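# Move wooden block from bench onto cart floor

## Task

Lift the wooden block from the bench and lay it flat on the cart's floor at the handle end, next to the profiles. The drop flap must stay open, and anything already achieved must still hold at the finish. At the end both grippers must be empty and withdrawn from the cart, the robot must be upright and not tilted (a fall or a lean fails), and it must be in contact with nothing.

## Robot and tools

ROBOT. A Rainbow Robotics RB-Y1: a base on two drive wheels plus two rear casters, a folding torso (leg with ankle, knee and hip, then chest), a head, and two 7-joint arms, each ending in a parallel gripper with a wrist camera case sticking out sideways. The base is 0.58 m wide, extends 0.10 m ahead of the wheel axle and 0.57 m behind it, and sweeps a 0.58 m radius circle when turning in place. It cannot move sideways. Each arm carries at most 3 kg; weight held far forward can tip the robot over.

FRAMES. The base frame has its origin on the floor midway between the drive wheels, x forward, y to the left, z up, in metres. The chest, left_hand and right_hand readouts are in this frame. A hand point is the spot between its finger pads; fingers point along the hand's -z axis and close along its x axis. The odometry frame is where the base frame was at scene start; base_odometry there counts wheel turns only (heading in rad, positive left), so slip and bumps corrupt it.

move. One call carries one action plus optional "cameras" (list of head_camera, left_wrist_camera, right_wrist_camera or all; [] for none) and "blocking" (default true: return once everything is at rest; false: return in about 0.5 s while motion continues). An action is base and/or joints (optionally with min_time_s or contact_limits), or target (optionally with min_time_s), or contact_limits on its own. A call without an action only reports state and images.
- base: one velocity command {"x_m_s", "turn_rad_s", "for_s"}, relative to the robot's current place. x_m_s is forward speed, 0.005 to 0.4 m/s in either sign or 0; turn_rad_s is leftward turn rate, 0.02 to 1.509 rad/s either sign or 0; for_s 0.1 to 5 s. Omitted velocities are 0. Acceleration is 0.4 m/s² (turns 0.5 rad/s²), so the base coasts to a stop afterward; distance is roughly speed times for_s. If |x_m_s| + 0.27|turn_rad_s| exceeds 0.4, both get scaled down.
- joints: absolute joint targets by name, in rad (grippers in m of pad opening, 0 to 0.1). Torso: torso_squat_rad 0 to 1.2 (lowers chest), torso_shift_rad -0.3 to 0.6 (hips forward), torso_pitch_rad -0.2 to 1.4 (bow forward), torso_yaw_rad -1.5 to 1.5 (left positive; raise both arms outward 0.2 rad first). Combined torso limits also apply: squat+shift <= 1.52; squat-shift+pitch <= 1.57; shift+0.5 pitch-0.4 squat <= 0.7; shift+0.3 pitch-0.5 squat <= 0.39. Arms: shoulder_pitch ±2.356 (negative swings forward/up), left shoulder_roll 0 to 3.141 and right -3.141 to 0 (outward lift), shoulder_yaw ±2.094, elbow -2.617 to 0.01 (negative bends), forearm_roll ±3.141, wrist_pitch -1.57 to 1.919, hand_roll ±2.705. Head: head_pan_rad ±0.523 (left positive), head_tilt_rad -0.35 to 1.57 (down positive).
- target: an absolute pose for one hand: side ("left"/"right"), x, y, z in metres in the base frame (-3 to 3), quat_wxyz in the same form the hand lines print. It is solved once into joint angles, so the hand travels on an arc; split long moves into short steps. It is refused while another move runs.
- min_time_s: 0.1 to 8 s, the slowest allowed duration for arm, head and torso motions.
- contact_limits: gripper current cap in mA, 200 to 672.5, per gripper key; persists until changed.
To grip, command an opening at least 0.005 m narrower than the object; "off_target" for the gripper is then normal.

RESULTS. "move" reads done or the worst status. Hand status: refused (with reason), reached (within 10 mm and 2°), or short (with the miss). Other statuses: off_target (stopped away from target, may still push), contact_stop (torso only), time_out, limit_stop_at_<name> (built-in guard, e.g. own_body parts), not_followed / "joint command not followed" (arm-collision check withheld the command), torque_fault (10 s full stop), limit_stop_at_motor_heat. A stop you did not order, or any refusal, cancels the rest of your queued move/wait/finished_scene calls. Also reported: lidar_m (12 ranges of 30°, first straight ahead, counter-clockwise, plane 0.23 m high), wheel_motors_off, motor_effort in % (brackets give peak), joint torques and external torques, wrist force/torque (uncalibrated, offset up to 16 N), motor temperatures, on_its_own (uncommanded behaviour). "pictures" lists image order.

OTHER TOOLS. wait(seconds 0 to 10, cameras) lets time pass and reports. stop(cameras) brakes all running motions. zoom_image(camera, region [x0,y0,x1,y1] in pixels, at most 504×504) enlarges the latest image. read_manual gives licence texts. finished_scene(scene) ends the current scene, given its number; irreversible.

AVOID. Dropping or releasing a moving block, slamming, hard pushes, arms striking or pressing on each other (can end the scene), driving into furniture (the base keeps pushing; wheels may cut out for 2 s), catching the upper body under a table edge (tipping), overloading arm joints (torque fault), long stretched holds (overheating at 80 °C), and leaving the robot leaning or touching anything at the end. Thinking time lets the simulation run on.

Each tool is called after ">>>" as name([rows], argument=value, ...), one row to a line, values as JSON.

## Session

>>> move(joints={"head_pan_rad": 0.5, "head_tilt_rad": 0.6})

>>> move(joints={"head_pan_rad": -0.5, "head_tilt_rad": 0.6}, cameras=["head_camera"])

Scene clock: 1.00 s.
Joint torques (N m): left_arm=[-1.56 -0.76 0.68 -0.48 -0.13 -0.55 -0.13] | right_arm=[-3.64 -0.59 -0.78 -1.41 0.04 -0.56 0]
External joint torques (N m): left_arm=[-0.18 -0.9 0.67 0.08 -0.14 -0.13 -0.12] | right_arm=[-0.04 0.53 -0.73 0.22 -0.02 0.03 -0.02]
Motor temperatures (°C): left_arm=[30 28 32 36 34 33 38] | right_arm=[34 30 32 30 35 36 34]
Wrist force (N): left_arm=[-0.1 1.3 -7.8] | right_arm=[-2.6 0.9 -4.7]
Wrist torque (N m): left_arm=[-0.30 0.15 0.11] | right_arm=[-0.08 -0.10 -0.10]
Wrist force, peak (N): left_arm=[0.1 1.6 -7.9] | right_arm=[-2.9 0.8 -5.4]
move: done
base_odometry: x=+0.000 y=+0.000 heading=+0.000
lidar_m: 0.73 1.03 1.56 4.58 1.54 1.09 1.01 1.06 1.42 3.62 1.08 0.78
base_status: not commanded
joint_positions: torso_squat_rad=+0.350 torso_shift_rad=+0.000 torso_pitch_rad=+0.000 torso_yaw_rad=+0.000 left_shoulder_pitch_rad=+0.037 left_shoulder_roll_rad=+0.004 left_shoulder_yaw_rad=-0.043 left_elbow_rad=-0.196 left_forearm_roll_rad=-0.014 left_wrist_pitch_rad=+0.002 left_hand_roll_rad=+0.027 left_gripper_m=+0.099 right_shoulder_pitch_rad=-0.040 right_shoulder_roll_rad=-0.021 right_shoulder_yaw_rad=-0.018 right_elbow_rad=-0.235 right_forearm_roll_rad=+0.049 right_wrist_pitch_rad=-0.014 right_hand_roll_rad=+0.035 right_gripper_m=+0.099 head_pan_rad=+0.500 head_tilt_rad=+0.600
joint_status: all done
wheel_motors_off: 0
motor_effort: left_wheel=+0(1) right_wheel=+0(2)
chest: x=-0.2280 y=+0.0001 z=+1.2475 quat_wxyz=(+1.000, +0.000, +0.000, +0.000) (m; base frame)
left_hand: x=-0.1598 y=+0.2200 z=+0.5653 quat_wxyz=(+0.997, +0.000, -0.079, -0.009) (m; base frame)
right_hand: x=-0.0823 y=-0.2360 z=+0.5770 quat_wxyz=(+0.989, -0.016, -0.142, +0.041) (m; base frame)
pictures: head_camera, left_wrist_camera, right_wrist_camera
camera_calibration:
head_camera: T_world_to_cam=[[0.480792, -0.876271, -0.0314364, 0.143713], [-0.465881, -0.224918, -0.855784, 1.19448], [0.742828, 0.4261, -0.516377, 0.845581], [0, 0, 0, 1]] pos_world=[-0.140732, 0.03429, 1.46337]
left_wrist_camera: T_world_to_cam=[[0.988729, 0.00951091, 0.149411, 0.0708522], [-0.0605828, -0.887204, 0.457383, -0.0439768], [0.136908, -0.46128, -0.876628, 0.691386], [0, 0, 0, 1]] pos_world=[-0.167374, 0.279232, 0.615617]
right_wrist_camera: T_world_to_cam=[[-0.945884, -0.114442, -0.303654, 0.0690945], [-0.245121, 0.865172, 0.437486, -0.0414028], [0.212646, 0.488243, -0.846404, 0.693308], [0, 0, 0, 1]] pos_world=[-0.0922229, -0.294775, 0.625913]

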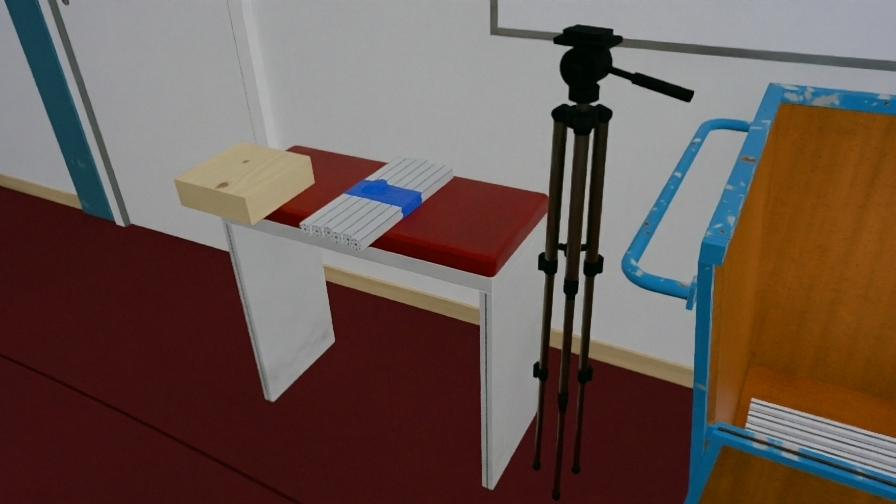

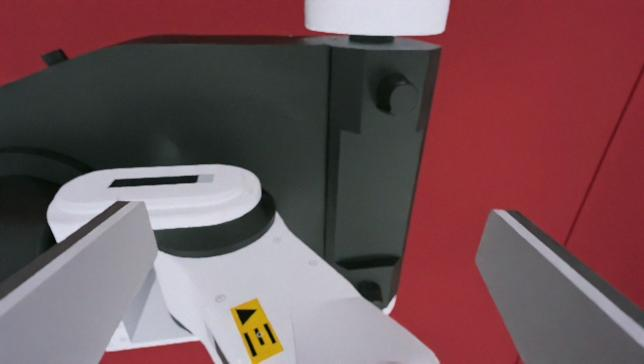

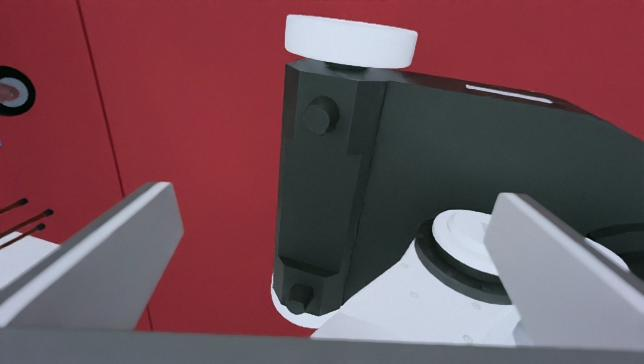

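Scene clock: 2.33 s.
Joint torques (N m): left_arm=[-1.48 -0.68 0.63 -0.47 -0.09 -0.53 0.07] | right_arm=[-3.64 -0.6 -0.55 -1.66 -0.1 -0.51 -0.14]
External joint torques (N m): left_arm=[-0.1 -0.83 0.61 0.09 -0.09 -0.1 0.08] | right_arm=[-0.05 0.52 -0.51 -0.03 -0.16 0.08 -0.15]
Motor temperatures (°C): left_arm=[30 28 32 36 34 33 38] | right_arm=[34 30 32 30 35 36 34]
Wrist force (N): left_arm=[-0.5 1.0 -7.4] | right_arm=[-2.4 1.8 -4.5]
Wrist torque (N m): left_arm=[-0.22 0.12 0.12] | right_arm=[-0.18 -0.07 -0.11]
Wrist force, peak (N): left_arm=[-0.7 1.3 -8.3] | right_arm=[-2.9 1.1 -5.5]
move: done
base_odometry: x=+0.000 y=+0.000 heading=+0.000
lidar_m: 0.73 1.02 1.56 4.58 1.54 1.11 1.02 1.05 1.42 3.63 1.08 0.77
base_status: not commanded
joint_positions: torso_squat_rad=+0.350 torso_shift_rad=+0.000 torso_pitch_rad=+0.000 torso_yaw_rad=+0.000 left_shoulder_pitch_rad=+0.037 left_shoulder_roll_rad=+0.004 left_shoulder_yaw_rad=-0.043 left_elbow_rad=-0.196 left_forearm_roll_rad=-0.014 left_wrist_pitch_rad=+0.002 left_hand_roll_rad=+0.027 left_gripper_m=+0.099 right_shoulder_pitch_rad=-0.040 right_shoulder_roll_rad=-0.021 right_shoulder_yaw_rad=-0.018 right_elbow_rad=-0.235 right_forearm_roll_rad=+0.049 right_wrist_pitch_rad=-0.014 right_hand_roll_rad=+0.035 right_gripper_m=+0.099 head_pan_rad=-0.500 head_tilt_rad=+0.600
joint_status: all done
wheel_motors_off: 0
motor_effort: left_wheel=+0(1) right_wheel=-1(2)
chest: x=-0.2280 y=+0.0001 z=+1.2475 quat_wxyz=(+1.000, +0.000, +0.000, +0.000) (m; base frame)
left_hand: x=-0.1598 y=+0.2200 z=+0.5653 quat_wxyz=(+0.997, +0.000, -0.079, -0.009) (m; base frame)
right_hand: x=-0.0823 y=-0.2360 z=+0.5770 quat_wxyz=(+0.989, -0.016, -0.142, +0.041) (m; base frame)
pictures: head_camera
camera_calibration:
head_camera: T_world_to_cam=[[-0.477536, -0.87805, -0.0314363, -0.0536994], [-0.440907, 0.270433, -0.855843, 1.19964], [0.759974, -0.394835, -0.516279, 0.849089], [0, 0, 0, 1]] pos_world=[-0.142, -0.0363221, 1.46338]

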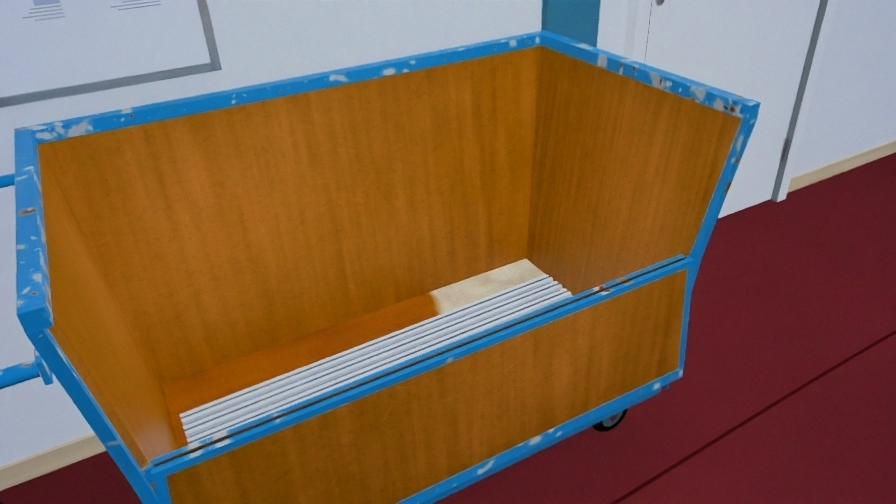

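>>> zoom_image(camera="head_camera", region=[100, 240, 604, 500])

>>> move(joints={"head_pan_rad": 0.5, "head_tilt_rad": 0.6}, cameras=["head_camera"])

>>> zoom_image(camera="head_camera", region=[150, 120, 570, 360])

Scaled by 1.000.

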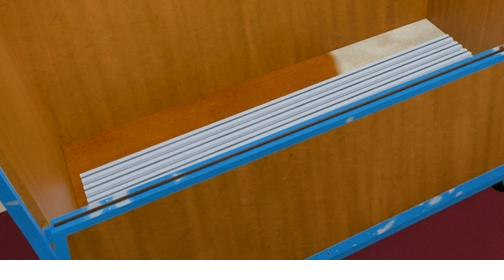

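Scene clock: 9.63 s.
Joint torques (N m): left_arm=[-1.68 -0.54 0.61 -0.47 -0.04 -0.66 0.03] | right_arm=[-3.27 -0.54 -0.86 -1.32 -0.19 -0.62 0.09]
External joint torques (N m): left_arm=[-0.3 -0.69 0.6 0.09 -0.04 -0.23 0.04] | right_arm=[0.33 0.58 -0.82 0.31 -0.25 -0.03 0.07]
Motor temperatures (°C): left_arm=[30 28 32 36 34 33 38] | right_arm=[34 30 32 30 35 36 34]
Wrist force (N): left_arm=[-0.2 1.4 -7.6] | right_arm=[-2.4 1.2 -5.1]
Wrist torque (N m): left_arm=[-0.32 0.08 0.08] | right_arm=[-0.11 -0.06 -0.08]
Wrist force, peak (N): left_arm=[0.2 1.5 -8.5] | right_arm=[-2.7 1.4 -5.3]
move: done
base_odometry: x=+0.000 y=+0.000 heading=+0.000
lidar_m: 0.73 1.02 1.57 4.58 1.55 1.11 1.02 1.06 1.42 3.62 1.07 0.77
base_status: not commanded
joint_positions: torso_squat_rad=+0.350 torso_shift_rad=+0.000 torso_pitch_rad=+0.000 torso_yaw_rad=+0.000 left_shoulder_pitch_rad=+0.037 left_shoulder_roll_rad=+0.004 left_shoulder_yaw_rad=-0.043 left_elbow_rad=-0.196 left_forearm_roll_rad=-0.014 left_wrist_pitch_rad=+0.002 left_hand_roll_rad=+0.027 left_gripper_m=+0.099 right_shoulder_pitch_rad=-0.040 right_shoulder_roll_rad=-0.021 right_shoulder_yaw_rad=-0.018 right_elbow_rad=-0.235 right_forearm_roll_rad=+0.049 right_wrist_pitch_rad=-0.014 right_hand_roll_rad=+0.035 right_gripper_m=+0.099 head_pan_rad=+0.500 head_tilt_rad=+0.600
joint_status: all done
wheel_motors_off: 0
motor_effort: left_wheel=+0(1) right_wheel=+2(2)
chest: x=-0.2280 y=+0.0001 z=+1.2475 quat_wxyz=(+1.000, +0.000, +0.000, +0.000) (m; base frame)
left_hand: x=-0.1598 y=+0.2200 z=+0.5653 quat_wxyz=(+0.997, +0.000, -0.079, -0.009) (m; base frame)
right_hand: x=-0.0823 y=-0.2360 z=+0.5770 quat_wxyz=(+0.989, -0.016, -0.142, +0.041) (m; base frame)
pictures: head_camera
camera_calibration:
head_camera: T_world_to_cam=[[0.480792, -0.876271, -0.0314365, 0.143713], [-0.465881, -0.224918, -0.855784, 1.19448], [0.742828, 0.4261, -0.516377, 0.845581], [0, 0, 0, 1]] pos_world=[-0.140732, 0.0342901, 1.46337]

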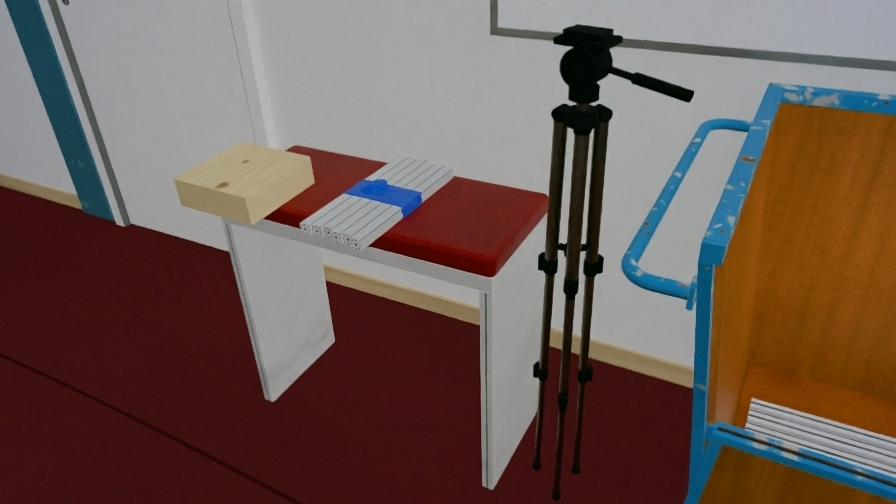

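Scaled by 1.200 from the camera's 896x504 image, which has a finer 1280x720 frame.

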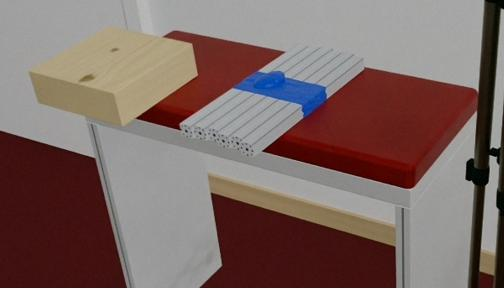

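>>> move(base={"turn_rad_s": 0.7, "for_s": 2.0}, joints={"head_pan_rad": -0.3, "head_tilt_rad": 0.6}, cameras=[])

>>> move(base={"x_m_s": 0.4, "for_s": 5.0}, cameras=["head_camera"])

Scene clock: 34.57 s.
Joint torques (N m): left_arm=[-1.83 -0.62 0.69 -0.44 -0.03 -0.62 -0.11] | right_arm=[-3.46 -0.38 -0.71 -1.32 -0.04 -0.59 0.01]
External joint torques (N m): left_arm=[-0.45 -0.78 0.67 0.11 -0.03 -0.2 -0.1] | right_arm=[0.14 0.73 -0.67 0.31 -0.1 0.01 -0.01]
Motor temperatures (°C): left_arm=[30 28 32 35 34 33 37] | right_arm=[34 30 32 30 35 36 34]
Wrist force (N): left_arm=[0.3 1.9 -7.7] | right_arm=[-2.8 0.9 -4.6]
Wrist torque (N m): left_arm=[-0.39 0.15 0.10] | right_arm=[-0.07 -0.13 -0.12]
Wrist force, peak (N): left_arm=[0.1 1.3 -8.5] | right_arm=[-2.7 1.6 -5.5]
move: done
base_odometry: x=+0.000 y=+0.000 heading=+1.399
lidar_m: 3.53 1.85 1.14 1.05 1.05 1.27 2.40 1.34 0.82 0.74 0.74 1.55
base_status: done (sent for 2 of 2 s)
joint_positions: torso_squat_rad=+0.350 torso_shift_rad=+0.000 torso_pitch_rad=+0.000 torso_yaw_rad=+0.000 left_shoulder_pitch_rad=+0.037 left_shoulder_roll_rad=+0.004 left_shoulder_yaw_rad=-0.043 left_elbow_rad=-0.196 left_forearm_roll_rad=-0.014 left_wrist_pitch_rad=+0.002 left_hand_roll_rad=+0.027 left_gripper_m=+0.099 right_shoulder_pitch_rad=-0.040 right_shoulder_roll_rad=-0.021 right_shoulder_yaw_rad=-0.018 right_elbow_rad=-0.235 right_forearm_roll_rad=+0.049 right_wrist_pitch_rad=-0.014 right_hand_roll_rad=+0.035 right_gripper_m=+0.099 head_pan_rad=-0.300 head_tilt_rad=+0.600
joint_status: all done
wheel_motors_off: 0
motor_effort: left_wheel=+6(34) right_wheel=+20(50)
chest: x=-0.2280 y=+0.0001 z=+1.2475 quat_wxyz=(+1.000, +0.000, +0.000, +0.000) (m; base frame)
left_hand: x=-0.1598 y=+0.2200 z=+0.5653 quat_wxyz=(+0.997, +0.000, -0.079, -0.009) (m; base frame)
right_hand: x=-0.0823 y=-0.2360 z=+0.5770 quat_wxyz=(+0.989, -0.016, -0.142, +0.041) (m; base frame)
pictures: none
No camera images: "cameras" was empty.

Scene clock: 40.93 s.
Joint torques (N m): left_arm=[-1.02 -0.67 0.47 -0.41 -0.11 -0.71 -0.02] | right_arm=[-2.99 -0.34 -0.66 -1.14 -0.05 -0.5 0.05]
External joint torques (N m): left_arm=[0.36 -0.82 0.46 0.15 -0.11 -0.29 -0.01] | right_arm=[0.6 0.77 -0.62 0.49 -0.11 0.1 0.04]
Motor temperatures (°C): left_arm=[30 28 32 35 34 33 37] | right_arm=[34 30 32 30 35 36 34]
Wrist force (N): left_arm=[0.1 1.7 -7.6] | right_arm=[-2.9 1.1 -4.8]
Wrist torque (N m): left_arm=[-0.39 0.12 0.14] | right_arm=[-0.09 -0.14 -0.08]
Wrist force, peak (N): left_arm=[-0.6 1.2 -8.4] | right_arm=[-3.2 1.1 -5.3]
move: done
base_odometry: x=+0.340 y=+1.971 heading=+1.399
lidar_m: 2.65 2.55 1.58 1.44 1.44 1.73 3.26 1.50 0.85 1.12 1.13 1.33
base_status: done (sent for 5 of 5 s)
joint_positions: torso_squat_rad=+0.350 torso_shift_rad=+0.000 torso_pitch_rad=+0.000 torso_yaw_rad=+0.000 left_shoulder_pitch_rad=+0.037 left_shoulder_roll_rad=+0.004 left_shoulder_yaw_rad=-0.043 left_elbow_rad=-0.196 left_forearm_roll_rad=-0.014 left_wrist_pitch_rad=+0.002 left_hand_roll_rad=+0.027 left_gripper_m=+0.099 right_shoulder_pitch_rad=-0.040 right_shoulder_roll_rad=-0.021 right_shoulder_yaw_rad=-0.018 right_elbow_rad=-0.235 right_forearm_roll_rad=+0.049 right_wrist_pitch_rad=-0.014 right_hand_roll_rad=+0.035 right_gripper_m=+0.099 head_pan_rad=-0.300 head_tilt_rad=+0.600
joint_status: not commanded
wheel_motors_off: 0
motor_effort: left_wheel=+1(47) right_wheel=+1(51)
chest: x=-0.2280 y=+0.0001 z=+1.2475 quat_wxyz=(+1.000, +0.000, +0.000, +0.000) (m; base frame)
left_hand: x=-0.1597 y=+0.2200 z=+0.5653 quat_wxyz=(+0.997, +0.000, -0.079, -0.009) (m; base frame)
right_hand: x=-0.0823 y=-0.2360 z=+0.5770 quat_wxyz=(+0.989, -0.016, -0.142, +0.041) (m; base frame)
pictures: head_camera
camera_calibration:
head_camera: T_world_to_cam=[[-0.29358, -0.955417, -0.0314463, -0.0157976], [-0.485941, 0.177487, -0.85578, 1.19032], [0.823208, -0.235959, -0.516383, 0.862184], [0, 0, 0, 1]] pos_world=[-0.13597, -0.0229191, 1.46337]

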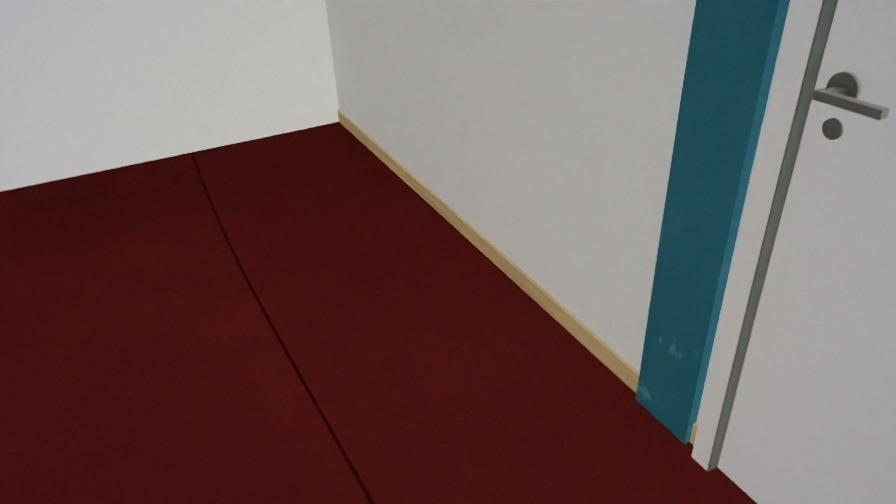

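>>> move(base={"turn_rad_s": -0.7, "for_s": 2.0}, cameras=[])

>>> move(base={"x_m_s": 0.3, "for_s": 2.0}, cameras=[])

>>> move(base={"turn_rad_s": -0.785, "for_s": 2.0}, joints={"head_pan_rad": 0.0, "head_tilt_rad": 0.9}, cameras=["head_camera"])

Scene clock: 46.23 s.
Joint torques (N m): left_arm=[-1.55 -0.71 0.45 -0.5 -0.05 -0.74 -0.07] | right_arm=[-3.29 -0.5 -0.49 -1.4 -0.09 -0.41 -0.06]
External joint torques (N m): left_arm=[-0.17 -0.86 0.44 0.05 -0.05 -0.31 -0.06] | right_arm=[0.31 0.61 -0.44 0.24 -0.15 0.18 -0.08]
Motor temperatures (°C): left_arm=[30 28 32 35 34 33 37] | right_arm=[34 30 32 30 35 36 34]
Wrist force (N): left_arm=[-0.8 1.3 -7.7] | right_arm=[-2.8 1.1 -4.5]
Wrist torque (N m): left_arm=[-0.30 0.00 0.08] | right_arm=[-0.09 -0.12 -0.10]
Wrist force, peak (N): left_arm=[-0.4 1.6 -8.5] | right_arm=[-3.3 1.0 -5.5]
move: done
base_odometry: x=+0.340 y=+1.971 heading=+0.000
lidar_m: 1.11 1.15 1.59 3.65 2.10 1.51 1.41 1.45 1.93 1.91 0.85 0.91
base_status: done (sent for 2 of 2 s)
joint_positions: torso_squat_rad=+0.350 torso_shift_rad=+0.000 torso_pitch_rad=+0.000 torso_yaw_rad=+0.000 left_shoulder_pitch_rad=+0.037 left_shoulder_roll_rad=+0.004 left_shoulder_yaw_rad=-0.043 left_elbow_rad=-0.196 left_forearm_roll_rad=-0.014 left_wrist_pitch_rad=+0.002 left_hand_roll_rad=+0.027 left_gripper_m=+0.099 right_shoulder_pitch_rad=-0.040 right_shoulder_roll_rad=-0.021 right_shoulder_yaw_rad=-0.018 right_elbow_rad=-0.235 right_forearm_roll_rad=+0.049 right_wrist_pitch_rad=-0.014 right_hand_roll_rad=+0.035 right_gripper_m=+0.099 head_pan_rad=-0.300 head_tilt_rad=+0.600
joint_status: not commanded
wheel_motors_off: 0
motor_effort: left_wheel=+19(41) right_wheel=+5(48)
chest: x=-0.2280 y=+0.0001 z=+1.2475 quat_wxyz=(+1.000, +0.000, +0.000, +0.000) (m; base frame)
left_hand: x=-0.1597 y=+0.2200 z=+0.5653 quat_wxyz=(+0.997, +0.000, -0.079, -0.009) (m; base frame)
right_hand: x=-0.0823 y=-0.2360 z=+0.5770 quat_wxyz=(+0.989, -0.016, -0.142, +0.041) (m; base frame)
pictures: none
No camera images: "cameras" was empty.

Scene clock: 49.30 s.
Joint torques (N m): left_arm=[-1.02 -0.75 0.94 -0.51 -0.03 -0.74 0] | right_arm=[-3.27 -0.67 -0.49 -1.19 0.09 -0.54 0.03]
External joint torques (N m): left_arm=[0.36 -0.9 0.92 0.04 -0.03 -0.31 0.01] | right_arm=[0.33 0.44 -0.44 0.44 0.03 0.06 0.01]
Motor temperatures (°C): left_arm=[30 28 32 35 34 33 37] | right_arm=[34 30 32 30 35 36 34]
Wrist force (N): left_arm=[-0.1 1.7 -7.4] | right_arm=[-2.5 0.7 -4.6]
Wrist torque (N m): left_arm=[-0.35 0.10 0.12] | right_arm=[-0.03 -0.10 -0.09]
Wrist force, peak (N): left_arm=[0.0 1.6 -8.2] | right_arm=[-3.1 0.9 -5.2]
move: done
base_odometry: x=+0.940 y=+1.970 heading=-0.001
lidar_m: 0.51 0.53 0.73 1.91 2.98 2.14 2.00 2.06 2.75 0.60 0.63 0.55
base_status: done (sent for 2 of 2 s)
joint_positions: torso_squat_rad=+0.350 torso_shift_rad=+0.000 torso_pitch_rad=+0.000 torso_yaw_rad=+0.000 left_shoulder_pitch_rad=+0.037 left_shoulder_roll_rad=+0.004 left_shoulder_yaw_rad=-0.043 left_elbow_rad=-0.196 left_forearm_roll_rad=-0.014 left_wrist_pitch_rad=+0.002 left_hand_roll_rad=+0.027 left_gripper_m=+0.099 right_shoulder_pitch_rad=-0.040 right_shoulder_roll_rad=-0.021 right_shoulder_yaw_rad=-0.018 right_elbow_rad=-0.235 right_forearm_roll_rad=+0.049 right_wrist_pitch_rad=-0.014 right_hand_roll_rad=+0.035 right_gripper_m=+0.099 head_pan_rad=-0.300 head_tilt_rad=+0.600
joint_status: not commanded
wheel_motors_off: 0
motor_effort: left_wheel=-11(51) right_wheel=+11(46)
chest: x=-0.2280 y=+0.0001 z=+1.2475 quat_wxyz=(+1.000, +0.000, +0.000, +0.000) (m; base frame)
left_hand: x=-0.1597 y=+0.2200 z=+0.5653 quat_wxyz=(+0.997, +0.000, -0.079, -0.009) (m; base frame)
right_hand: x=-0.0823 y=-0.2360 z=+0.5770 quat_wxyz=(+0.989, -0.016, -0.142, +0.041) (m; base frame)
pictures: none
No camera images: "cameras" was empty.

Scene clock: 53.23 s.
Joint torques (N m): left_arm=[-1.5 -0.71 0.65 -0.48 -0.16 -0.71 -0.05] | right_arm=[-3.32 -0.48 -0.84 -1.27 -0.16 -0.72 -0.03]
External joint torques (N m): left_arm=[-0.12 -0.86 0.64 0.07 -0.17 -0.29 -0.04] | right_arm=[0.27 0.64 -0.8 0.36 -0.22 -0.12 -0.05]
Motor temperatures (°C): left_arm=[30 28 32 35 34 33 37] | right_arm=[34 30 32 30 35 36 34]
Wrist force (N): left_arm=[0.2 1.9 -8.4] | right_arm=[-2.7 1.1 -4.5]
Wrist torque (N m): left_arm=[-0.40 0.15 0.07] | right_arm=[-0.09 -0.10 -0.12]
Wrist force, peak (N): left_arm=[-0.1 1.5 -8.6] | right_arm=[-2.7 1.4 -5.4]
move: done
base_odometry: x=+0.940 y=+1.970 heading=-1.570
lidar_m: 0.61 0.64 0.54 0.55 0.56 0.76 1.90 2.99 2.09 1.99 2.05 2.74
base_status: done (sent for 2 of 2 s)
joint_positions: torso_squat_rad=+0.350 torso_shift_rad=+0.000 torso_pitch_rad=+0.000 torso_yaw_rad=+0.000 left_shoulder_pitch_rad=+0.037 left_shoulder_roll_rad=+0.004 left_shoulder_yaw_rad=-0.043 left_elbow_rad=-0.196 left_forearm_roll_rad=-0.014 left_wrist_pitch_rad=+0.002 left_hand_roll_rad=+0.027 left_gripper_m=+0.099 right_shoulder_pitch_rad=-0.040 right_shoulder_roll_rad=-0.021 right_shoulder_yaw_rad=-0.018 right_elbow_rad=-0.235 right_forearm_roll_rad=+0.049 right_wrist_pitch_rad=-0.014 right_hand_roll_rad=+0.035 right_gripper_m=+0.099 head_pan_rad=+0.000 head_tilt_rad=+0.900
joint_status: all done
wheel_motors_off: 0
motor_effort: left_wheel=+19(49) right_wheel=+7(51)
chest: x=-0.2280 y=+0.0001 z=+1.2475 quat_wxyz=(+1.000, +0.000, +0.000, +0.000) (m; base frame)
left_hand: x=-0.1597 y=+0.2200 z=+0.5653 quat_wxyz=(+0.997, +0.000, -0.079, -0.009) (m; base frame)
right_hand: x=-0.0823 y=-0.2359 z=+0.5770 quat_wxyz=(+0.989, -0.016, -0.142, +0.041) (m; base frame)
pictures: head_camera
camera_calibration:
head_camera: T_world_to_cam=[[-0.00757482, -0.999503, -0.0306108, 0.0419003], [-0.746494, 0.0260201, -0.664884, 0.860306], [0.665349, 0.0178144, -0.746319, 1.16253], [0, 0, 0, 1]] pos_world=[-0.130959, -0.00121558, 1.44091]

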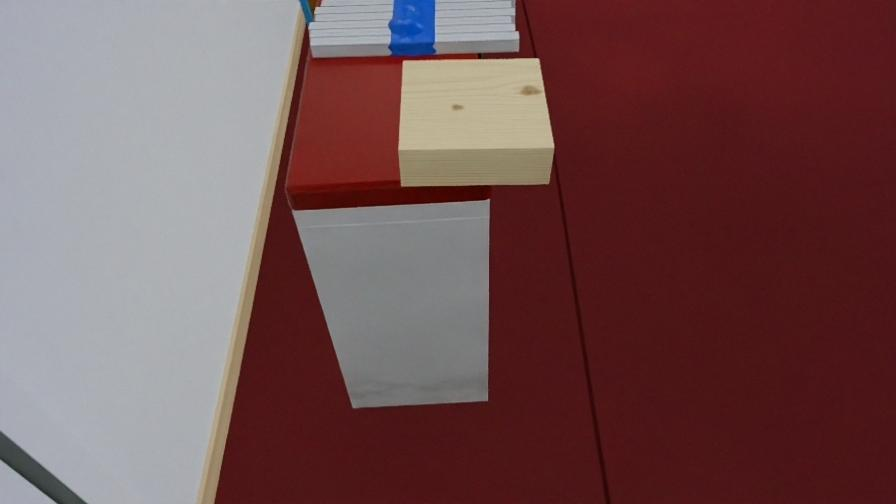

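>>> move(base={"turn_rad_s": 0.785, "for_s": 2.0}, cameras=[])

>>> move(base={"x_m_s": -0.3, "for_s": 2.0}, cameras=[])

>>> move(base={"turn_rad_s": -0.785, "for_s": 2.0}, cameras=[])

>>> move(base={"x_m_s": 0.36, "for_s": 2.0}, cameras=[])

>>> move(base={"turn_rad_s": 0.785, "for_s": 2.0}, cameras=["head_camera"])

Scene clock: 70.90 s.
Joint torques (N m): left_arm=[-1.45 -0.5 0.54 -0.53 -0.08 -0.65 -0.07] | right_arm=[-3.39 -0.65 -0.83 -1.42 0.08 -0.6 -0.01]
External joint torques (N m): left_arm=[-0.07 -0.66 0.53 0.02 -0.08 -0.22 -0.07] | right_arm=[0.21 0.46 -0.79 0.21 0.02 0 -0.03]
Motor temperatures (°C): left_arm=[30 28 32 35 34 33 37] | right_arm=[34 30 32 30 35 36 34]
Wrist force (N): left_arm=[-0.6 1.1 -7.9] | right_arm=[-2.5 1.0 -5.1]
Wrist torque (N m): left_arm=[-0.30 0.09 0.07] | right_arm=[-0.08 -0.09 -0.10]
Wrist force, peak (N): left_arm=[-0.6 1.1 -8.6] | right_arm=[-2.9 1.6 -5.3]
move: done
base_odometry: x=+0.939 y=+1.971 heading=-0.001
lidar_m: 0.52 0.55 0.75 1.92 3.00 2.13 1.99 2.05 2.74 0.63 0.65 0.55
base_status: done (sent for 2 of 2 s)
joint_positions: torso_squat_rad=+0.350 torso_shift_rad=+0.000 torso_pitch_rad=+0.000 torso_yaw_rad=+0.000 left_shoulder_pitch_rad=+0.037 left_shoulder_roll_rad=+0.004 left_shoulder_yaw_rad=-0.043 left_elbow_rad=-0.196 left_forearm_roll_rad=-0.014 left_wrist_pitch_rad=+0.002 left_hand_roll_rad=+0.027 left_gripper_m=+0.099 right_shoulder_pitch_rad=-0.040 right_shoulder_roll_rad=-0.021 right_shoulder_yaw_rad=-0.018 right_elbow_rad=-0.235 right_forearm_roll_rad=+0.049 right_wrist_pitch_rad=-0.014 right_hand_roll_rad=+0.035 right_gripper_m=+0.099 head_pan_rad=+0.000 head_tilt_rad=+0.900
joint_status: not commanded
wheel_motors_off: 0
motor_effort: left_wheel=+8(50) right_wheel=+20(56)
chest: x=-0.2280 y=+0.0001 z=+1.2475 quat_wxyz=(+1.000, +0.000, +0.000, +0.000) (m; base frame)
left_hand: x=-0.1597 y=+0.2200 z=+0.5653 quat_wxyz=(+0.997, +0.000, -0.079, -0.009) (m; base frame)
right_hand: x=-0.0823 y=-0.2360 z=+0.5770 quat_wxyz=(+0.989, -0.016, -0.142, +0.041) (m; base frame)
pictures: none
No camera images: "cameras" was empty.

Scene clock: 74.07 s.
Joint torques (N m): left_arm=[-1.9 -0.73 0.78 -0.49 -0.09 -0.89 -0.01] | right_arm=[-4.06 -0.7 -0.85 -1.54 -0.08 -0.43 -0.03]
External joint torques (N m): left_arm=[-0.51 -0.88 0.77 0.06 -0.09 -0.47 0] | right_arm=[-0.46 0.42 -0.81 0.09 -0.14 0.16 -0.04]
Motor temperatures (°C): left_arm=[30 28 32 35 34 33 37] | right_arm=[34 30 32 30 35 36 34]
Wrist force (N): left_arm=[0.1 1.2 -7.8] | right_arm=[-2.8 0.7 -4.6]
Wrist torque (N m): left_arm=[-0.25 0.14 0.04] | right_arm=[-0.05 -0.11 -0.10]
Wrist force, peak (N): left_arm=[0.5 1.3 -8.3] | right_arm=[-3.2 1.1 -5.3]
move: done
base_odometry: x=+0.339 y=+1.971 heading=+0.001
lidar_m: 1.12 1.17 1.58 3.65 2.09 1.51 1.39 1.44 1.93 1.91 0.84 0.91
base_status: done (sent for 2 of 2 s)
joint_positions: torso_squat_rad=+0.350 torso_shift_rad=+0.000 torso_pitch_rad=+0.000 torso_yaw_rad=+0.000 left_shoulder_pitch_rad=+0.037 left_shoulder_roll_rad=+0.004 left_shoulder_yaw_rad=-0.043 left_elbow_rad=-0.196 left_forearm_roll_rad=-0.014 left_wrist_pitch_rad=+0.002 left_hand_roll_rad=+0.027 left_gripper_m=+0.099 right_shoulder_pitch_rad=-0.040 right_shoulder_roll_rad=-0.021 right_shoulder_yaw_rad=-0.018 right_elbow_rad=-0.235 right_forearm_roll_rad=+0.049 right_wrist_pitch_rad=-0.014 right_hand_roll_rad=+0.035 right_gripper_m=+0.099 head_pan_rad=+0.000 head_tilt_rad=+0.900
joint_status: not commanded
wheel_motors_off: 0
motor_effort: left_wheel=+18(38) right_wheel=-17(43)
chest: x=-0.2281 y=+0.0001 z=+1.2475 quat_wxyz=(+1.000, +0.000, +0.000, +0.000) (m; base frame)
left_hand: x=-0.1598 y=+0.2200 z=+0.5653 quat_wxyz=(+0.997, +0.000, -0.079, -0.009) (m; base frame)
right_hand: x=-0.0824 y=-0.2360 z=+0.5770 quat_wxyz=(+0.989, -0.016, -0.142, +0.041) (m; base frame)
pictures: none
No camera images: "cameras" was empty.

Scene clock: 77.97 s.
Joint torques (N m): left_arm=[-1.6 -0.8 0.64 -0.44 -0.02 -0.63 -0.01] | right_arm=[-4.06 -0.37 -0.04 -1.58 0 -0.56 -0.05]
External joint torques (N m): left_arm=[-0.22 -0.95 0.62 0.12 -0.02 -0.21 0] | right_arm=[-0.46 0.75 0 0.05 -0.06 0.03 -0.07]
Motor temperatures (°C): left_arm=[30 28 32 35 34 32 37] | right_arm=[34 30 32 30 35 36 34]
Wrist force (N): left_arm=[-0.4 1.1 -7.1] | right_arm=[-2.3 1.1 -4.8]
Wrist torque (N m): left_arm=[-0.29 0.08 0.12] | right_arm=[-0.09 -0.06 -0.12]
Wrist force, peak (N): left_arm=[0.0 1.4 -8.5] | right_arm=[-2.9 1.1 -5.5]
move: done
base_odometry: x=+0.339 y=+1.971 heading=-1.569
lidar_m: 1.90 0.85 0.89 1.12 1.21 1.60 3.61 2.08 1.47 1.39 1.44 1.92
base_status: done (sent for 2 of 2 s)
joint_positions: torso_squat_rad=+0.350 torso_shift_rad=+0.000 torso_pitch_rad=+0.000 torso_yaw_rad=+0.000 left_shoulder_pitch_rad=+0.037 left_shoulder_roll_rad=+0.004 left_shoulder_yaw_rad=-0.043 left_elbow_rad=-0.196 left_forearm_roll_rad=-0.014 left_wrist_pitch_rad=+0.002 left_hand_roll_rad=+0.027 left_gripper_m=+0.099 right_shoulder_pitch_rad=-0.040 right_shoulder_roll_rad=-0.021 right_shoulder_yaw_rad=-0.018 right_elbow_rad=-0.235 right_forearm_roll_rad=+0.049 right_wrist_pitch_rad=-0.014 right_hand_roll_rad=+0.035 right_gripper_m=+0.099 head_pan_rad=+0.000 head_tilt_rad=+0.900
joint_status: not commanded
wheel_motors_off: 0
motor_effort: left_wheel=+22(50) right_wheel=+3(42)
chest: x=-0.2280 y=+0.0001 z=+1.2475 quat_wxyz=(+1.000, +0.000, +0.000, +0.000) (m; base frame)
left_hand: x=-0.1598 y=+0.2200 z=+0.5653 quat_wxyz=(+0.997, +0.000, -0.079, -0.009) (m; base frame)
right_hand: x=-0.0824 y=-0.2360 z=+0.5770 quat_wxyz=(+0.989, -0.016, -0.142, +0.041) (m; base frame)
pictures: none
No camera images: "cameras" was empty.

Scene clock: 81.23 s.
Joint torques (N m): left_arm=[-1.26 -0.65 0.62 -0.42 -0.04 -0.66 0.05] | right_arm=[-3.2 -0.55 -0.78 -1.35 -0.03 -0.6 -0.04]
External joint torques (N m): left_arm=[0.12 -0.8 0.61 0.14 -0.05 -0.23 0.06] | right_arm=[0.39 0.57 -0.74 0.28 -0.09 0 -0.05]
Motor temperatures (°C): left_arm=[30 28 32 35 34 32 37] | right_arm=[34 30 32 30 35 36 34]
Wrist force (N): left_arm=[-0.2 1.2 -7.3] | right_arm=[-2.8 1.4 -4.7]
Wrist torque (N m): left_arm=[-0.29 0.10 0.07] | right_arm=[-0.13 -0.14 -0.10]
Wrist force, peak (N): left_arm=[-0.2 1.5 -8.3] | right_arm=[-2.6 1.2 -5.6]
move: done
base_odometry: x=+0.340 y=+1.251 heading=-1.570
lidar_m: 1.89 0.88 0.92 0.60 1.23 1.62 4.05 2.04 1.43 1.36 1.40 1.86
base_status: done (sent for 2 of 2 s)
joint_positions: torso_squat_rad=+0.350 torso_shift_rad=+0.000 torso_pitch_rad=+0.000 torso_yaw_rad=+0.000 left_shoulder_pitch_rad=+0.037 left_shoulder_roll_rad=+0.004 left_shoulder_yaw_rad=-0.043 left_elbow_rad=-0.196 left_forearm_roll_rad=-0.014 left_wrist_pitch_rad=+0.002 left_hand_roll_rad=+0.027 left_gripper_m=+0.099 right_shoulder_pitch_rad=-0.040 right_shoulder_roll_rad=-0.021 right_shoulder_yaw_rad=-0.018 right_elbow_rad=-0.235 right_forearm_roll_rad=+0.049 right_wrist_pitch_rad=-0.014 right_hand_roll_rad=+0.035 right_gripper_m=+0.099 head_pan_rad=+0.000 head_tilt_rad=+0.900
joint_status: not commanded
wheel_motors_off: 0
motor_effort: left_wheel=-11(47) right_wheel=+13(49)
chest: x=-0.2280 y=+0.0001 z=+1.2475 quat_wxyz=(+1.000, +0.000, +0.000, +0.000) (m; base frame)
left_hand: x=-0.1597 y=+0.2200 z=+0.5653 quat_wxyz=(+0.997, +0.000, -0.079, -0.009) (m; base frame)
right_hand: x=-0.0823 y=-0.2359 z=+0.5770 quat_wxyz=(+0.989, -0.016, -0.142, +0.041) (m; base frame)
pictures: none
No camera images: "cameras" was empty.

Scene clock: 85.13 s.
Joint torques (N m): left_arm=[-1.34 -0.64 0.93 -0.39 -0.08 -0.72 0.01] | right_arm=[-3.32 -0.61 -0.57 -1.25 -0.04 -0.52 -0.05]
External joint torques (N m): left_arm=[0.04 -0.8 0.92 0.16 -0.08 -0.3 0.02] | right_arm=[0.28 0.51 -0.53 0.38 -0.1 0.08 -0.06]
Motor temperatures (°C): left_arm=[30 28 32 35 34 32 37] | right_arm=[34 30 32 30 35 36 34]
Wrist force (N): left_arm=[-0.2 1.3 -7.0] | right_arm=[-2.6 0.9 -4.6]
Wrist torque (N m): left_arm=[-0.30 0.13 0.06] | right_arm=[-0.05 -0.07 -0.07]
Wrist force, peak (N): left_arm=[-0.2 1.5 -8.6] | right_arm=[-3.1 0.7 -5.7]
move: done
base_odometry: x=+0.340 y=+1.251 heading=+0.000
lidar_m: 0.56 1.21 1.60 4.12 2.03 1.46 1.36 1.41 1.88 1.84 0.88 0.95
base_status: done (sent for 2 of 2 s)
joint_positions: torso_squat_rad=+0.350 torso_shift_rad=+0.000 torso_pitch_rad=+0.000 torso_yaw_rad=+0.000 left_shoulder_pitch_rad=+0.037 left_shoulder_roll_rad=+0.004 left_shoulder_yaw_rad=-0.043 left_elbow_rad=-0.196 left_forearm_roll_rad=-0.014 left_wrist_pitch_rad=+0.002 left_hand_roll_rad=+0.027 left_gripper_m=+0.099 right_shoulder_pitch_rad=-0.040 right_shoulder_roll_rad=-0.021 right_shoulder_yaw_rad=-0.018 right_elbow_rad=-0.235 right_forearm_roll_rad=+0.049 right_wrist_pitch_rad=-0.014 right_hand_roll_rad=+0.035 right_gripper_m=+0.099 head_pan_rad=+0.000 head_tilt_rad=+0.900
joint_status: not commanded
wheel_motors_off: 0
motor_effort: left_wheel=+4(46) right_wheel=+22(43)
chest: x=-0.2280 y=+0.0001 z=+1.2475 quat_wxyz=(+1.000, +0.000, +0.000, +0.000) (m; base frame)
left_hand: x=-0.1597 y=+0.2200 z=+0.5653 quat_wxyz=(+0.997, +0.000, -0.079, -0.009) (m; base frame)
right_hand: x=-0.0823 y=-0.2360 z=+0.5770 quat_wxyz=(+0.989, -0.016, -0.142, +0.041) (m; base frame)
pictures: head_camera
camera_calibration:
head_camera: T_world_to_cam=[[-0.00757334, -0.999503, -0.0306092, 0.0418922], [-0.746497, 0.0260179, -0.66488, 0.860303], [0.665346, 0.0178143, -0.746323, 1.16253], [0, 0, 0, 1]] pos_world=[-0.130956, -0.00122157, 1.44091]

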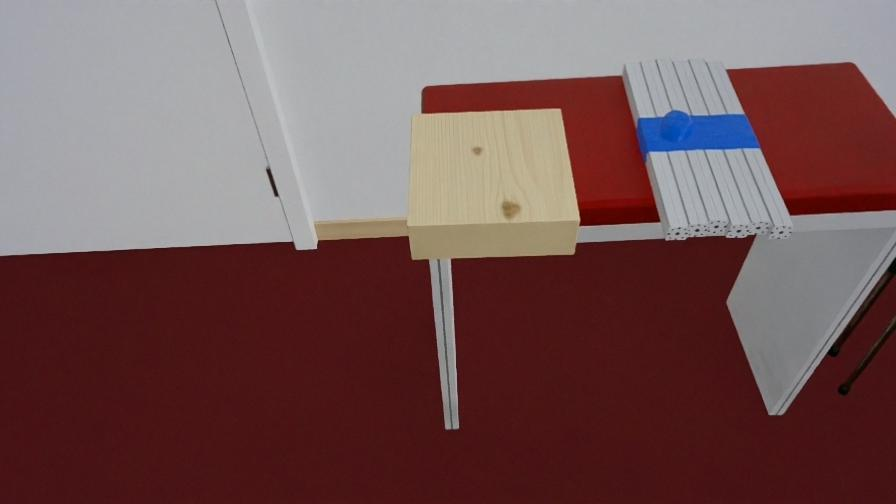

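>>> move(joints={"torso_squat_rad": 0.8, "head_tilt_rad": 0.8, "right_shoulder_roll_rad": -0.3}, cameras=[])

>>> move(target={"side": "right", "x": 0.25, "y": -0.05, "z": 0.77, "quat_wxyz": [0.7071, 0, -0.7071, 0]}, min_time_s=3)

Scene clock: 93.07 s.
Joint torques (N m): left_arm=[-1.15 -0.74 0.81 -0.45 -0.07 -0.73 -0.02] | right_arm=[-3.07 -7.42 -1.67 -1.42 -0.02 -0.56 -0.07]
External joint torques (N m): left_arm=[0.23 -0.9 0.79 0.11 -0.07 -0.3 -0.01] | right_arm=[0.59 1.49 -0.84 0.2 -0.06 0 -0.08]
Motor temperatures (°C): left_arm=[30 28 32 35 34 32 37] | right_arm=[34 30 32 30 35 36 34]
Wrist force (N): left_arm=[0.1 1.5 -7.2] | right_arm=[-2.1 2.8 -4.5]
Wrist torque (N m): left_arm=[-0.30 0.20 0.07] | right_arm=[-0.22 -0.06 -0.09]
Wrist force, peak (N): left_arm=[-0.3 1.6 -8.5] | right_arm=[-2.4 3.5 -5.2]
move: done
base_odometry: x=+0.340 y=+1.251 heading=+0.000
lidar_m: 0.56 1.21 1.60 4.12 2.04 1.46 1.36 1.40 1.86 1.83 0.89 0.94
base_status: not commanded
joint_positions: torso_squat_rad=+0.800 torso_shift_rad=+0.000 torso_pitch_rad=+0.000 torso_yaw_rad=+0.000 left_shoulder_pitch_rad=+0.037 left_shoulder_roll_rad=+0.004 left_shoulder_yaw_rad=-0.043 left_elbow_rad=-0.196 left_forearm_roll_rad=-0.014 left_wrist_pitch_rad=+0.002 left_hand_roll_rad=+0.027 left_gripper_m=+0.099 right_shoulder_pitch_rad=-0.040 right_shoulder_roll_rad=-0.300 right_shoulder_yaw_rad=-0.018 right_elbow_rad=-0.235 right_forearm_roll_rad=+0.049 right_wrist_pitch_rad=-0.014 right_hand_roll_rad=+0.035 right_gripper_m=+0.099 head_pan_rad=+0.000 head_tilt_rad=+0.800
joint_status: all done
wheel_motors_off: 0
motor_effort: left_wheel=+6(6) right_wheel=+22(24)
chest: x=-0.2281 y=+0.0001 z=+1.0776 quat_wxyz=(+1.000, +0.000, +0.000, +0.000) (m; base frame)
left_hand: x=-0.1597 y=+0.2200 z=+0.3954 quat_wxyz=(+0.997, +0.000, -0.079, -0.009) (m; base frame)
right_hand: x=-0.0807 y=-0.4436 z=+0.4414 quat_wxyz=(+0.977, -0.154, -0.137, +0.055) (m; base frame)
pictures: none
No camera images: "cameras" was empty.

Scene clock: 96.40 s.
Joint torques (N m): left_arm=[-1.4 -0.81 0.85 -0.49 -0.02 -0.72 -0.01] | right_arm=[-12.71 6.53 -0.48 -9.31 0.92 -1.12 0.17]
External joint torques (N m): left_arm=[-0.01 -0.97 0.84 0.07 -0.03 -0.29 0] | right_arm=[-1.4 1.94 0.45 -0.84 -0.38 -0.14 0.12]
Motor temperatures (°C): left_arm=[30 28 32 35 34 32 37] | right_arm=[34 30 32 30 35 36 34]
Wrist force (N): left_arm=[0.1 1.1 -7.0] | right_arm=[-7.4 0.6 1.0]
Wrist torque (N m): left_arm=[-0.27 0.15 0.03] | right_arm=[-0.12 -0.44 -0.11]
Wrist force, peak (N): left_arm=[-0.2 1.6 -8.6] | right_arm=[-7.5 1.8 0.1]
move: done
base_odometry: x=+0.340 y=+1.251 heading=+0.000
lidar_m: 0.55 1.21 1.62 4.13 2.05 1.45 1.37 1.41 1.88 1.84 0.87 0.93
base_status: not commanded
joint_positions: torso_squat_rad=+0.800 torso_shift_rad=+0.000 torso_pitch_rad=+0.000 torso_yaw_rad=+0.000 left_shoulder_pitch_rad=+0.037 left_shoulder_roll_rad=+0.004 left_shoulder_yaw_rad=-0.043 left_elbow_rad=-0.196 left_forearm_roll_rad=-0.014 left_wrist_pitch_rad=+0.002 left_hand_roll_rad=+0.027 left_gripper_m=+0.099 right_shoulder_pitch_rad=-0.194 right_shoulder_roll_rad=+0.000 right_shoulder_yaw_rad=+0.700 right_elbow_rad=-1.063 right_forearm_roll_rad=-1.302 right_wrist_pitch_rad=-0.781 right_hand_roll_rad=+1.035 right_gripper_m=+0.099 head_pan_rad=+0.000 head_tilt_rad=+0.800
joint_status: all done
wheel_motors_off: 0
motor_effort: left_wheel=+5(6) right_wheel=+21(23)
chest: x=-0.2281 y=+0.0001 z=+1.0776 quat_wxyz=(+1.000, +0.000, +0.000, +0.000) (m; base frame)
left_hand: x=-0.1597 y=+0.2200 z=+0.3954 quat_wxyz=(+0.997, +0.000, -0.079, -0.009) (m; base frame)
right_hand: x=+0.2497 y=-0.0505 z=+0.7692 quat_wxyz=(+0.707, +0.001, -0.707, +0.002) (m; base frame)
right_hand_status: reached (checked arc, planned for 3.0 s): 1 mm and 0.3 deg off.
pictures: head_camera, left_wrist_camera, right_wrist_camera
camera_calibration:
head_camera: T_world_to_cam=[[-0.00446683, -0.999503, -0.031209, 0.0380802], [-0.676267, 0.0260097, -0.736197, 0.852871], [0.736643, 0.0178172, -0.676047, 0.960744], [0, 0, 0, 1]] pos_world=[-0.130786, -0.00123943, 1.27858]
left_wrist_camera: T_world_to_cam=[[0.988694, 0.00947417, 0.149645, 0.0960498], [-0.0607156, -0.88723, 0.457314, 0.0337166], [0.137103, -0.461229, -0.876624, 0.542503], [0, 0, 0, 1]] pos_world=[-0.167295, 0.279222, 0.445779]
right_wrist_camera: T_world_to_cam=[[0.0254386, -0.0296462, -0.999237, 0.759524], [-0.510424, 0.859061, -0.0384818, 0.22753], [0.859547, 0.511013, 0.00672117, -0.121844], [0, 0, 0, 1]] pos_world=[0.201546, -0.110681, 0.768519]

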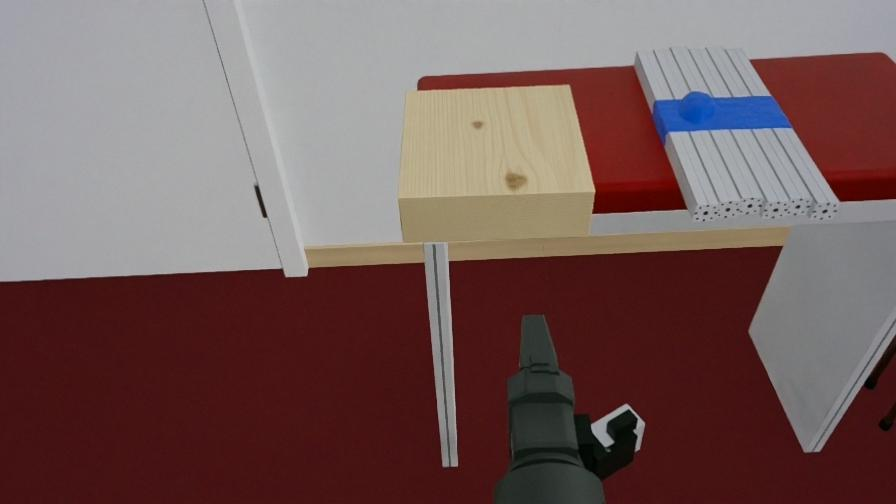

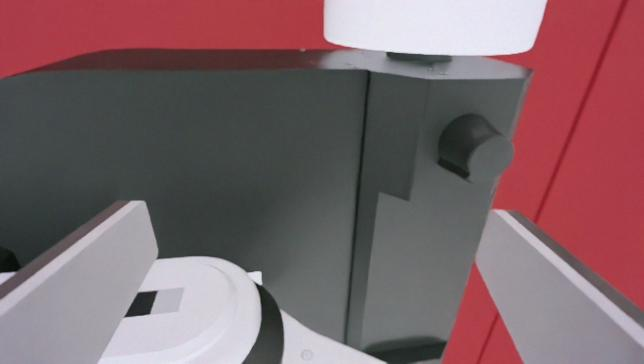

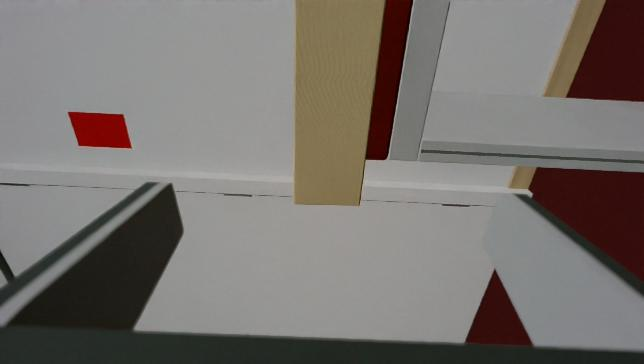

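>>> move(target={"side": "right", "x": 0.25, "y": -0.048, "z": 0.763, "quat_wxyz": [0.7071, 0, -0.7071, 0]}, min_time_s=1, cameras=[])

>>> move(base={"x_m_s": 0.1, "for_s": 2.3}, cameras=["head_camera","right_wrist_camera"])

Scene clock: 100.83 s.
Joint torques (N m): left_arm=[-1.25 -0.79 0.99 -0.55 0.03 -0.63 0.03] | right_arm=[-13.67 6.46 -0.37 -8.15 0.91 -1.3 -0.23]
External joint torques (N m): left_arm=[0.14 -0.95 0.98 0 0.03 -0.2 0.04] | right_arm=[-2.13 1.94 0.7 0.08 -0.41 -0.27 -0.28]
Motor temperatures (°C): left_arm=[30 28 32 35 34 32 37] | right_arm=[34 30 32 30 35 36 34]
Wrist force (N): left_arm=[0.2 1.5 -7.4] | right_arm=[-7.0 0.5 1.4]
Wrist torque (N m): left_arm=[-0.31 0.19 0.08] | right_arm=[-0.11 -0.36 -0.14]
Wrist force, peak (N): left_arm=[0.2 1.5 -8.5] | right_arm=[-7.8 1.0 1.0]
move: done
base_odometry: x=+0.340 y=+1.251 heading=+0.000
lidar_m: 0.55 1.21 1.61 4.12 2.05 1.48 1.37 1.41 1.87 1.84 0.88 0.93
base_status: not commanded
joint_positions: torso_squat_rad=+0.800 torso_shift_rad=+0.000 torso_pitch_rad=+0.000 torso_yaw_rad=+0.000 left_shoulder_pitch_rad=+0.037 left_shoulder_roll_rad=+0.004 left_shoulder_yaw_rad=-0.043 left_elbow_rad=-0.196 left_forearm_roll_rad=-0.014 left_wrist_pitch_rad=+0.002 left_hand_roll_rad=+0.027 left_gripper_m=+0.099 right_shoulder_pitch_rad=-0.222 right_shoulder_roll_rad=+0.000 right_shoulder_yaw_rad=+0.731 right_elbow_rad=-1.012 right_forearm_roll_rad=-1.320 right_wrist_pitch_rad=-0.817 right_hand_roll_rad=+1.006 right_gripper_m=+0.099 head_pan_rad=+0.000 head_tilt_rad=+0.800
joint_status: all done
wheel_motors_off: 0
motor_effort: left_wheel=+5(6) right_wheel=+21(23)
chest: x=-0.2281 y=+0.0001 z=+1.0776 quat_wxyz=(+1.000, +0.000, +0.000, +0.000) (m; base frame)
left_hand: x=-0.1597 y=+0.2200 z=+0.3954 quat_wxyz=(+0.997, +0.000, -0.079, -0.009) (m; base frame)
right_hand: x=+0.2499 y=-0.0491 z=+0.7633 quat_wxyz=(+0.708, +0.000, -0.706, +0.001) (m; base frame)
right_hand_status: reached (checked arc, planned for 1.0 s): 1 mm and 0.2 deg off.
pictures: none
No camera images: "cameras" was empty.

Scene clock: 103.80 s.
Joint torques (N m): left_arm=[-1.39 -0.94 0.54 -0.54 -0.1 -0.65 -0.1] | right_arm=[-12.06 6.38 -0.4 -8.29 1.04 -1.22 -0.25]
External joint torques (N m): left_arm=[-0.02 -1.09 0.53 0.02 -0.1 -0.23 -0.09] | right_arm=[-0.52 1.87 0.67 -0.06 -0.28 -0.19 -0.3]
Motor temperatures (°C): left_arm=[30 28 32 35 34 32 37] | right_arm=[34 30 32 30 35 36 34]
Wrist force (N): left_arm=[-0.5 1.1 -7.7] | right_arm=[-7.0 0.5 1.3]
Wrist torque (N m): left_arm=[-0.30 0.12 0.05] | right_arm=[-0.12 -0.35 -0.11]
Wrist force, peak (N): left_arm=[0.3 0.9 -8.4] | right_arm=[-7.8 0.7 1.4]
move: done
base_odometry: x=+0.570 y=+1.251 heading=+0.001
lidar_m: 0.33 0.99 1.28 3.31 2.40 1.70 1.59 1.63 2.19 1.17 0.75 0.92
base_status: done (sent for 2.3 of 2.3 s)
joint_positions: torso_squat_rad=+0.800 torso_shift_rad=+0.000 torso_pitch_rad=+0.000 torso_yaw_rad=+0.000 left_shoulder_pitch_rad=+0.037 left_shoulder_roll_rad=+0.004 left_shoulder_yaw_rad=-0.043 left_elbow_rad=-0.196 left_forearm_roll_rad=-0.014 left_wrist_pitch_rad=+0.002 left_hand_roll_rad=+0.027 left_gripper_m=+0.099 right_shoulder_pitch_rad=-0.223 right_shoulder_roll_rad=+0.000 right_shoulder_yaw_rad=+0.731 right_elbow_rad=-1.012 right_forearm_roll_rad=-1.320 right_wrist_pitch_rad=-0.817 right_hand_roll_rad=+1.006 right_gripper_m=+0.099 head_pan_rad=+0.000 head_tilt_rad=+0.800
joint_status: not commanded
wheel_motors_off: 0
motor_effort: left_wheel=+12(34) right_wheel=-13(49)
chest: x=-0.2280 y=+0.0001 z=+1.0776 quat_wxyz=(+1.000, +0.000, +0.000, +0.000) (m; base frame)
left_hand: x=-0.1597 y=+0.2200 z=+0.3954 quat_wxyz=(+0.997, +0.000, -0.079, -0.009) (m; base frame)
right_hand: x=+0.2500 y=-0.0490 z=+0.7633 quat_wxyz=(+0.708, +0.000, -0.706, +0.001) (m; base frame)
pictures: head_camera, right_wrist_camera
camera_calibration:
head_camera: T_world_to_cam=[[-0.00447399, -0.999503, -0.0312079, 0.038078], [-0.676433, 0.0260097, -0.736045, 0.852747], [0.736491, 0.017817, -0.676213, 0.960812], [0, 0, 0, 1]] pos_world=[-0.130633, -0.00123936, 1.27856]
right_wrist_camera: T_world_to_cam=[[0.0244139, -0.0309312, -0.999223, 0.753842], [-0.50802, 0.86046, -0.0390481, 0.226066], [0.860999, 0.508578, 0.00529358, -0.122188], [0, 0, 0, 1]] pos_world=[0.201645, -0.109061, 0.762731]

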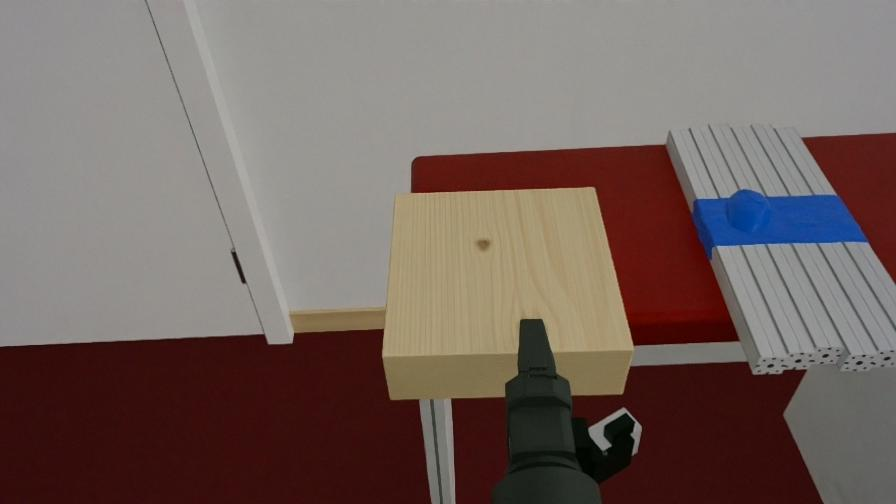

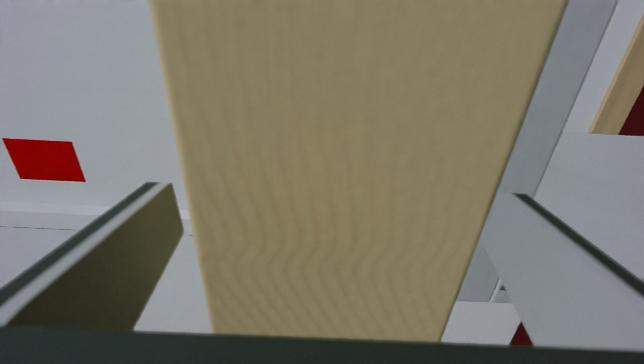

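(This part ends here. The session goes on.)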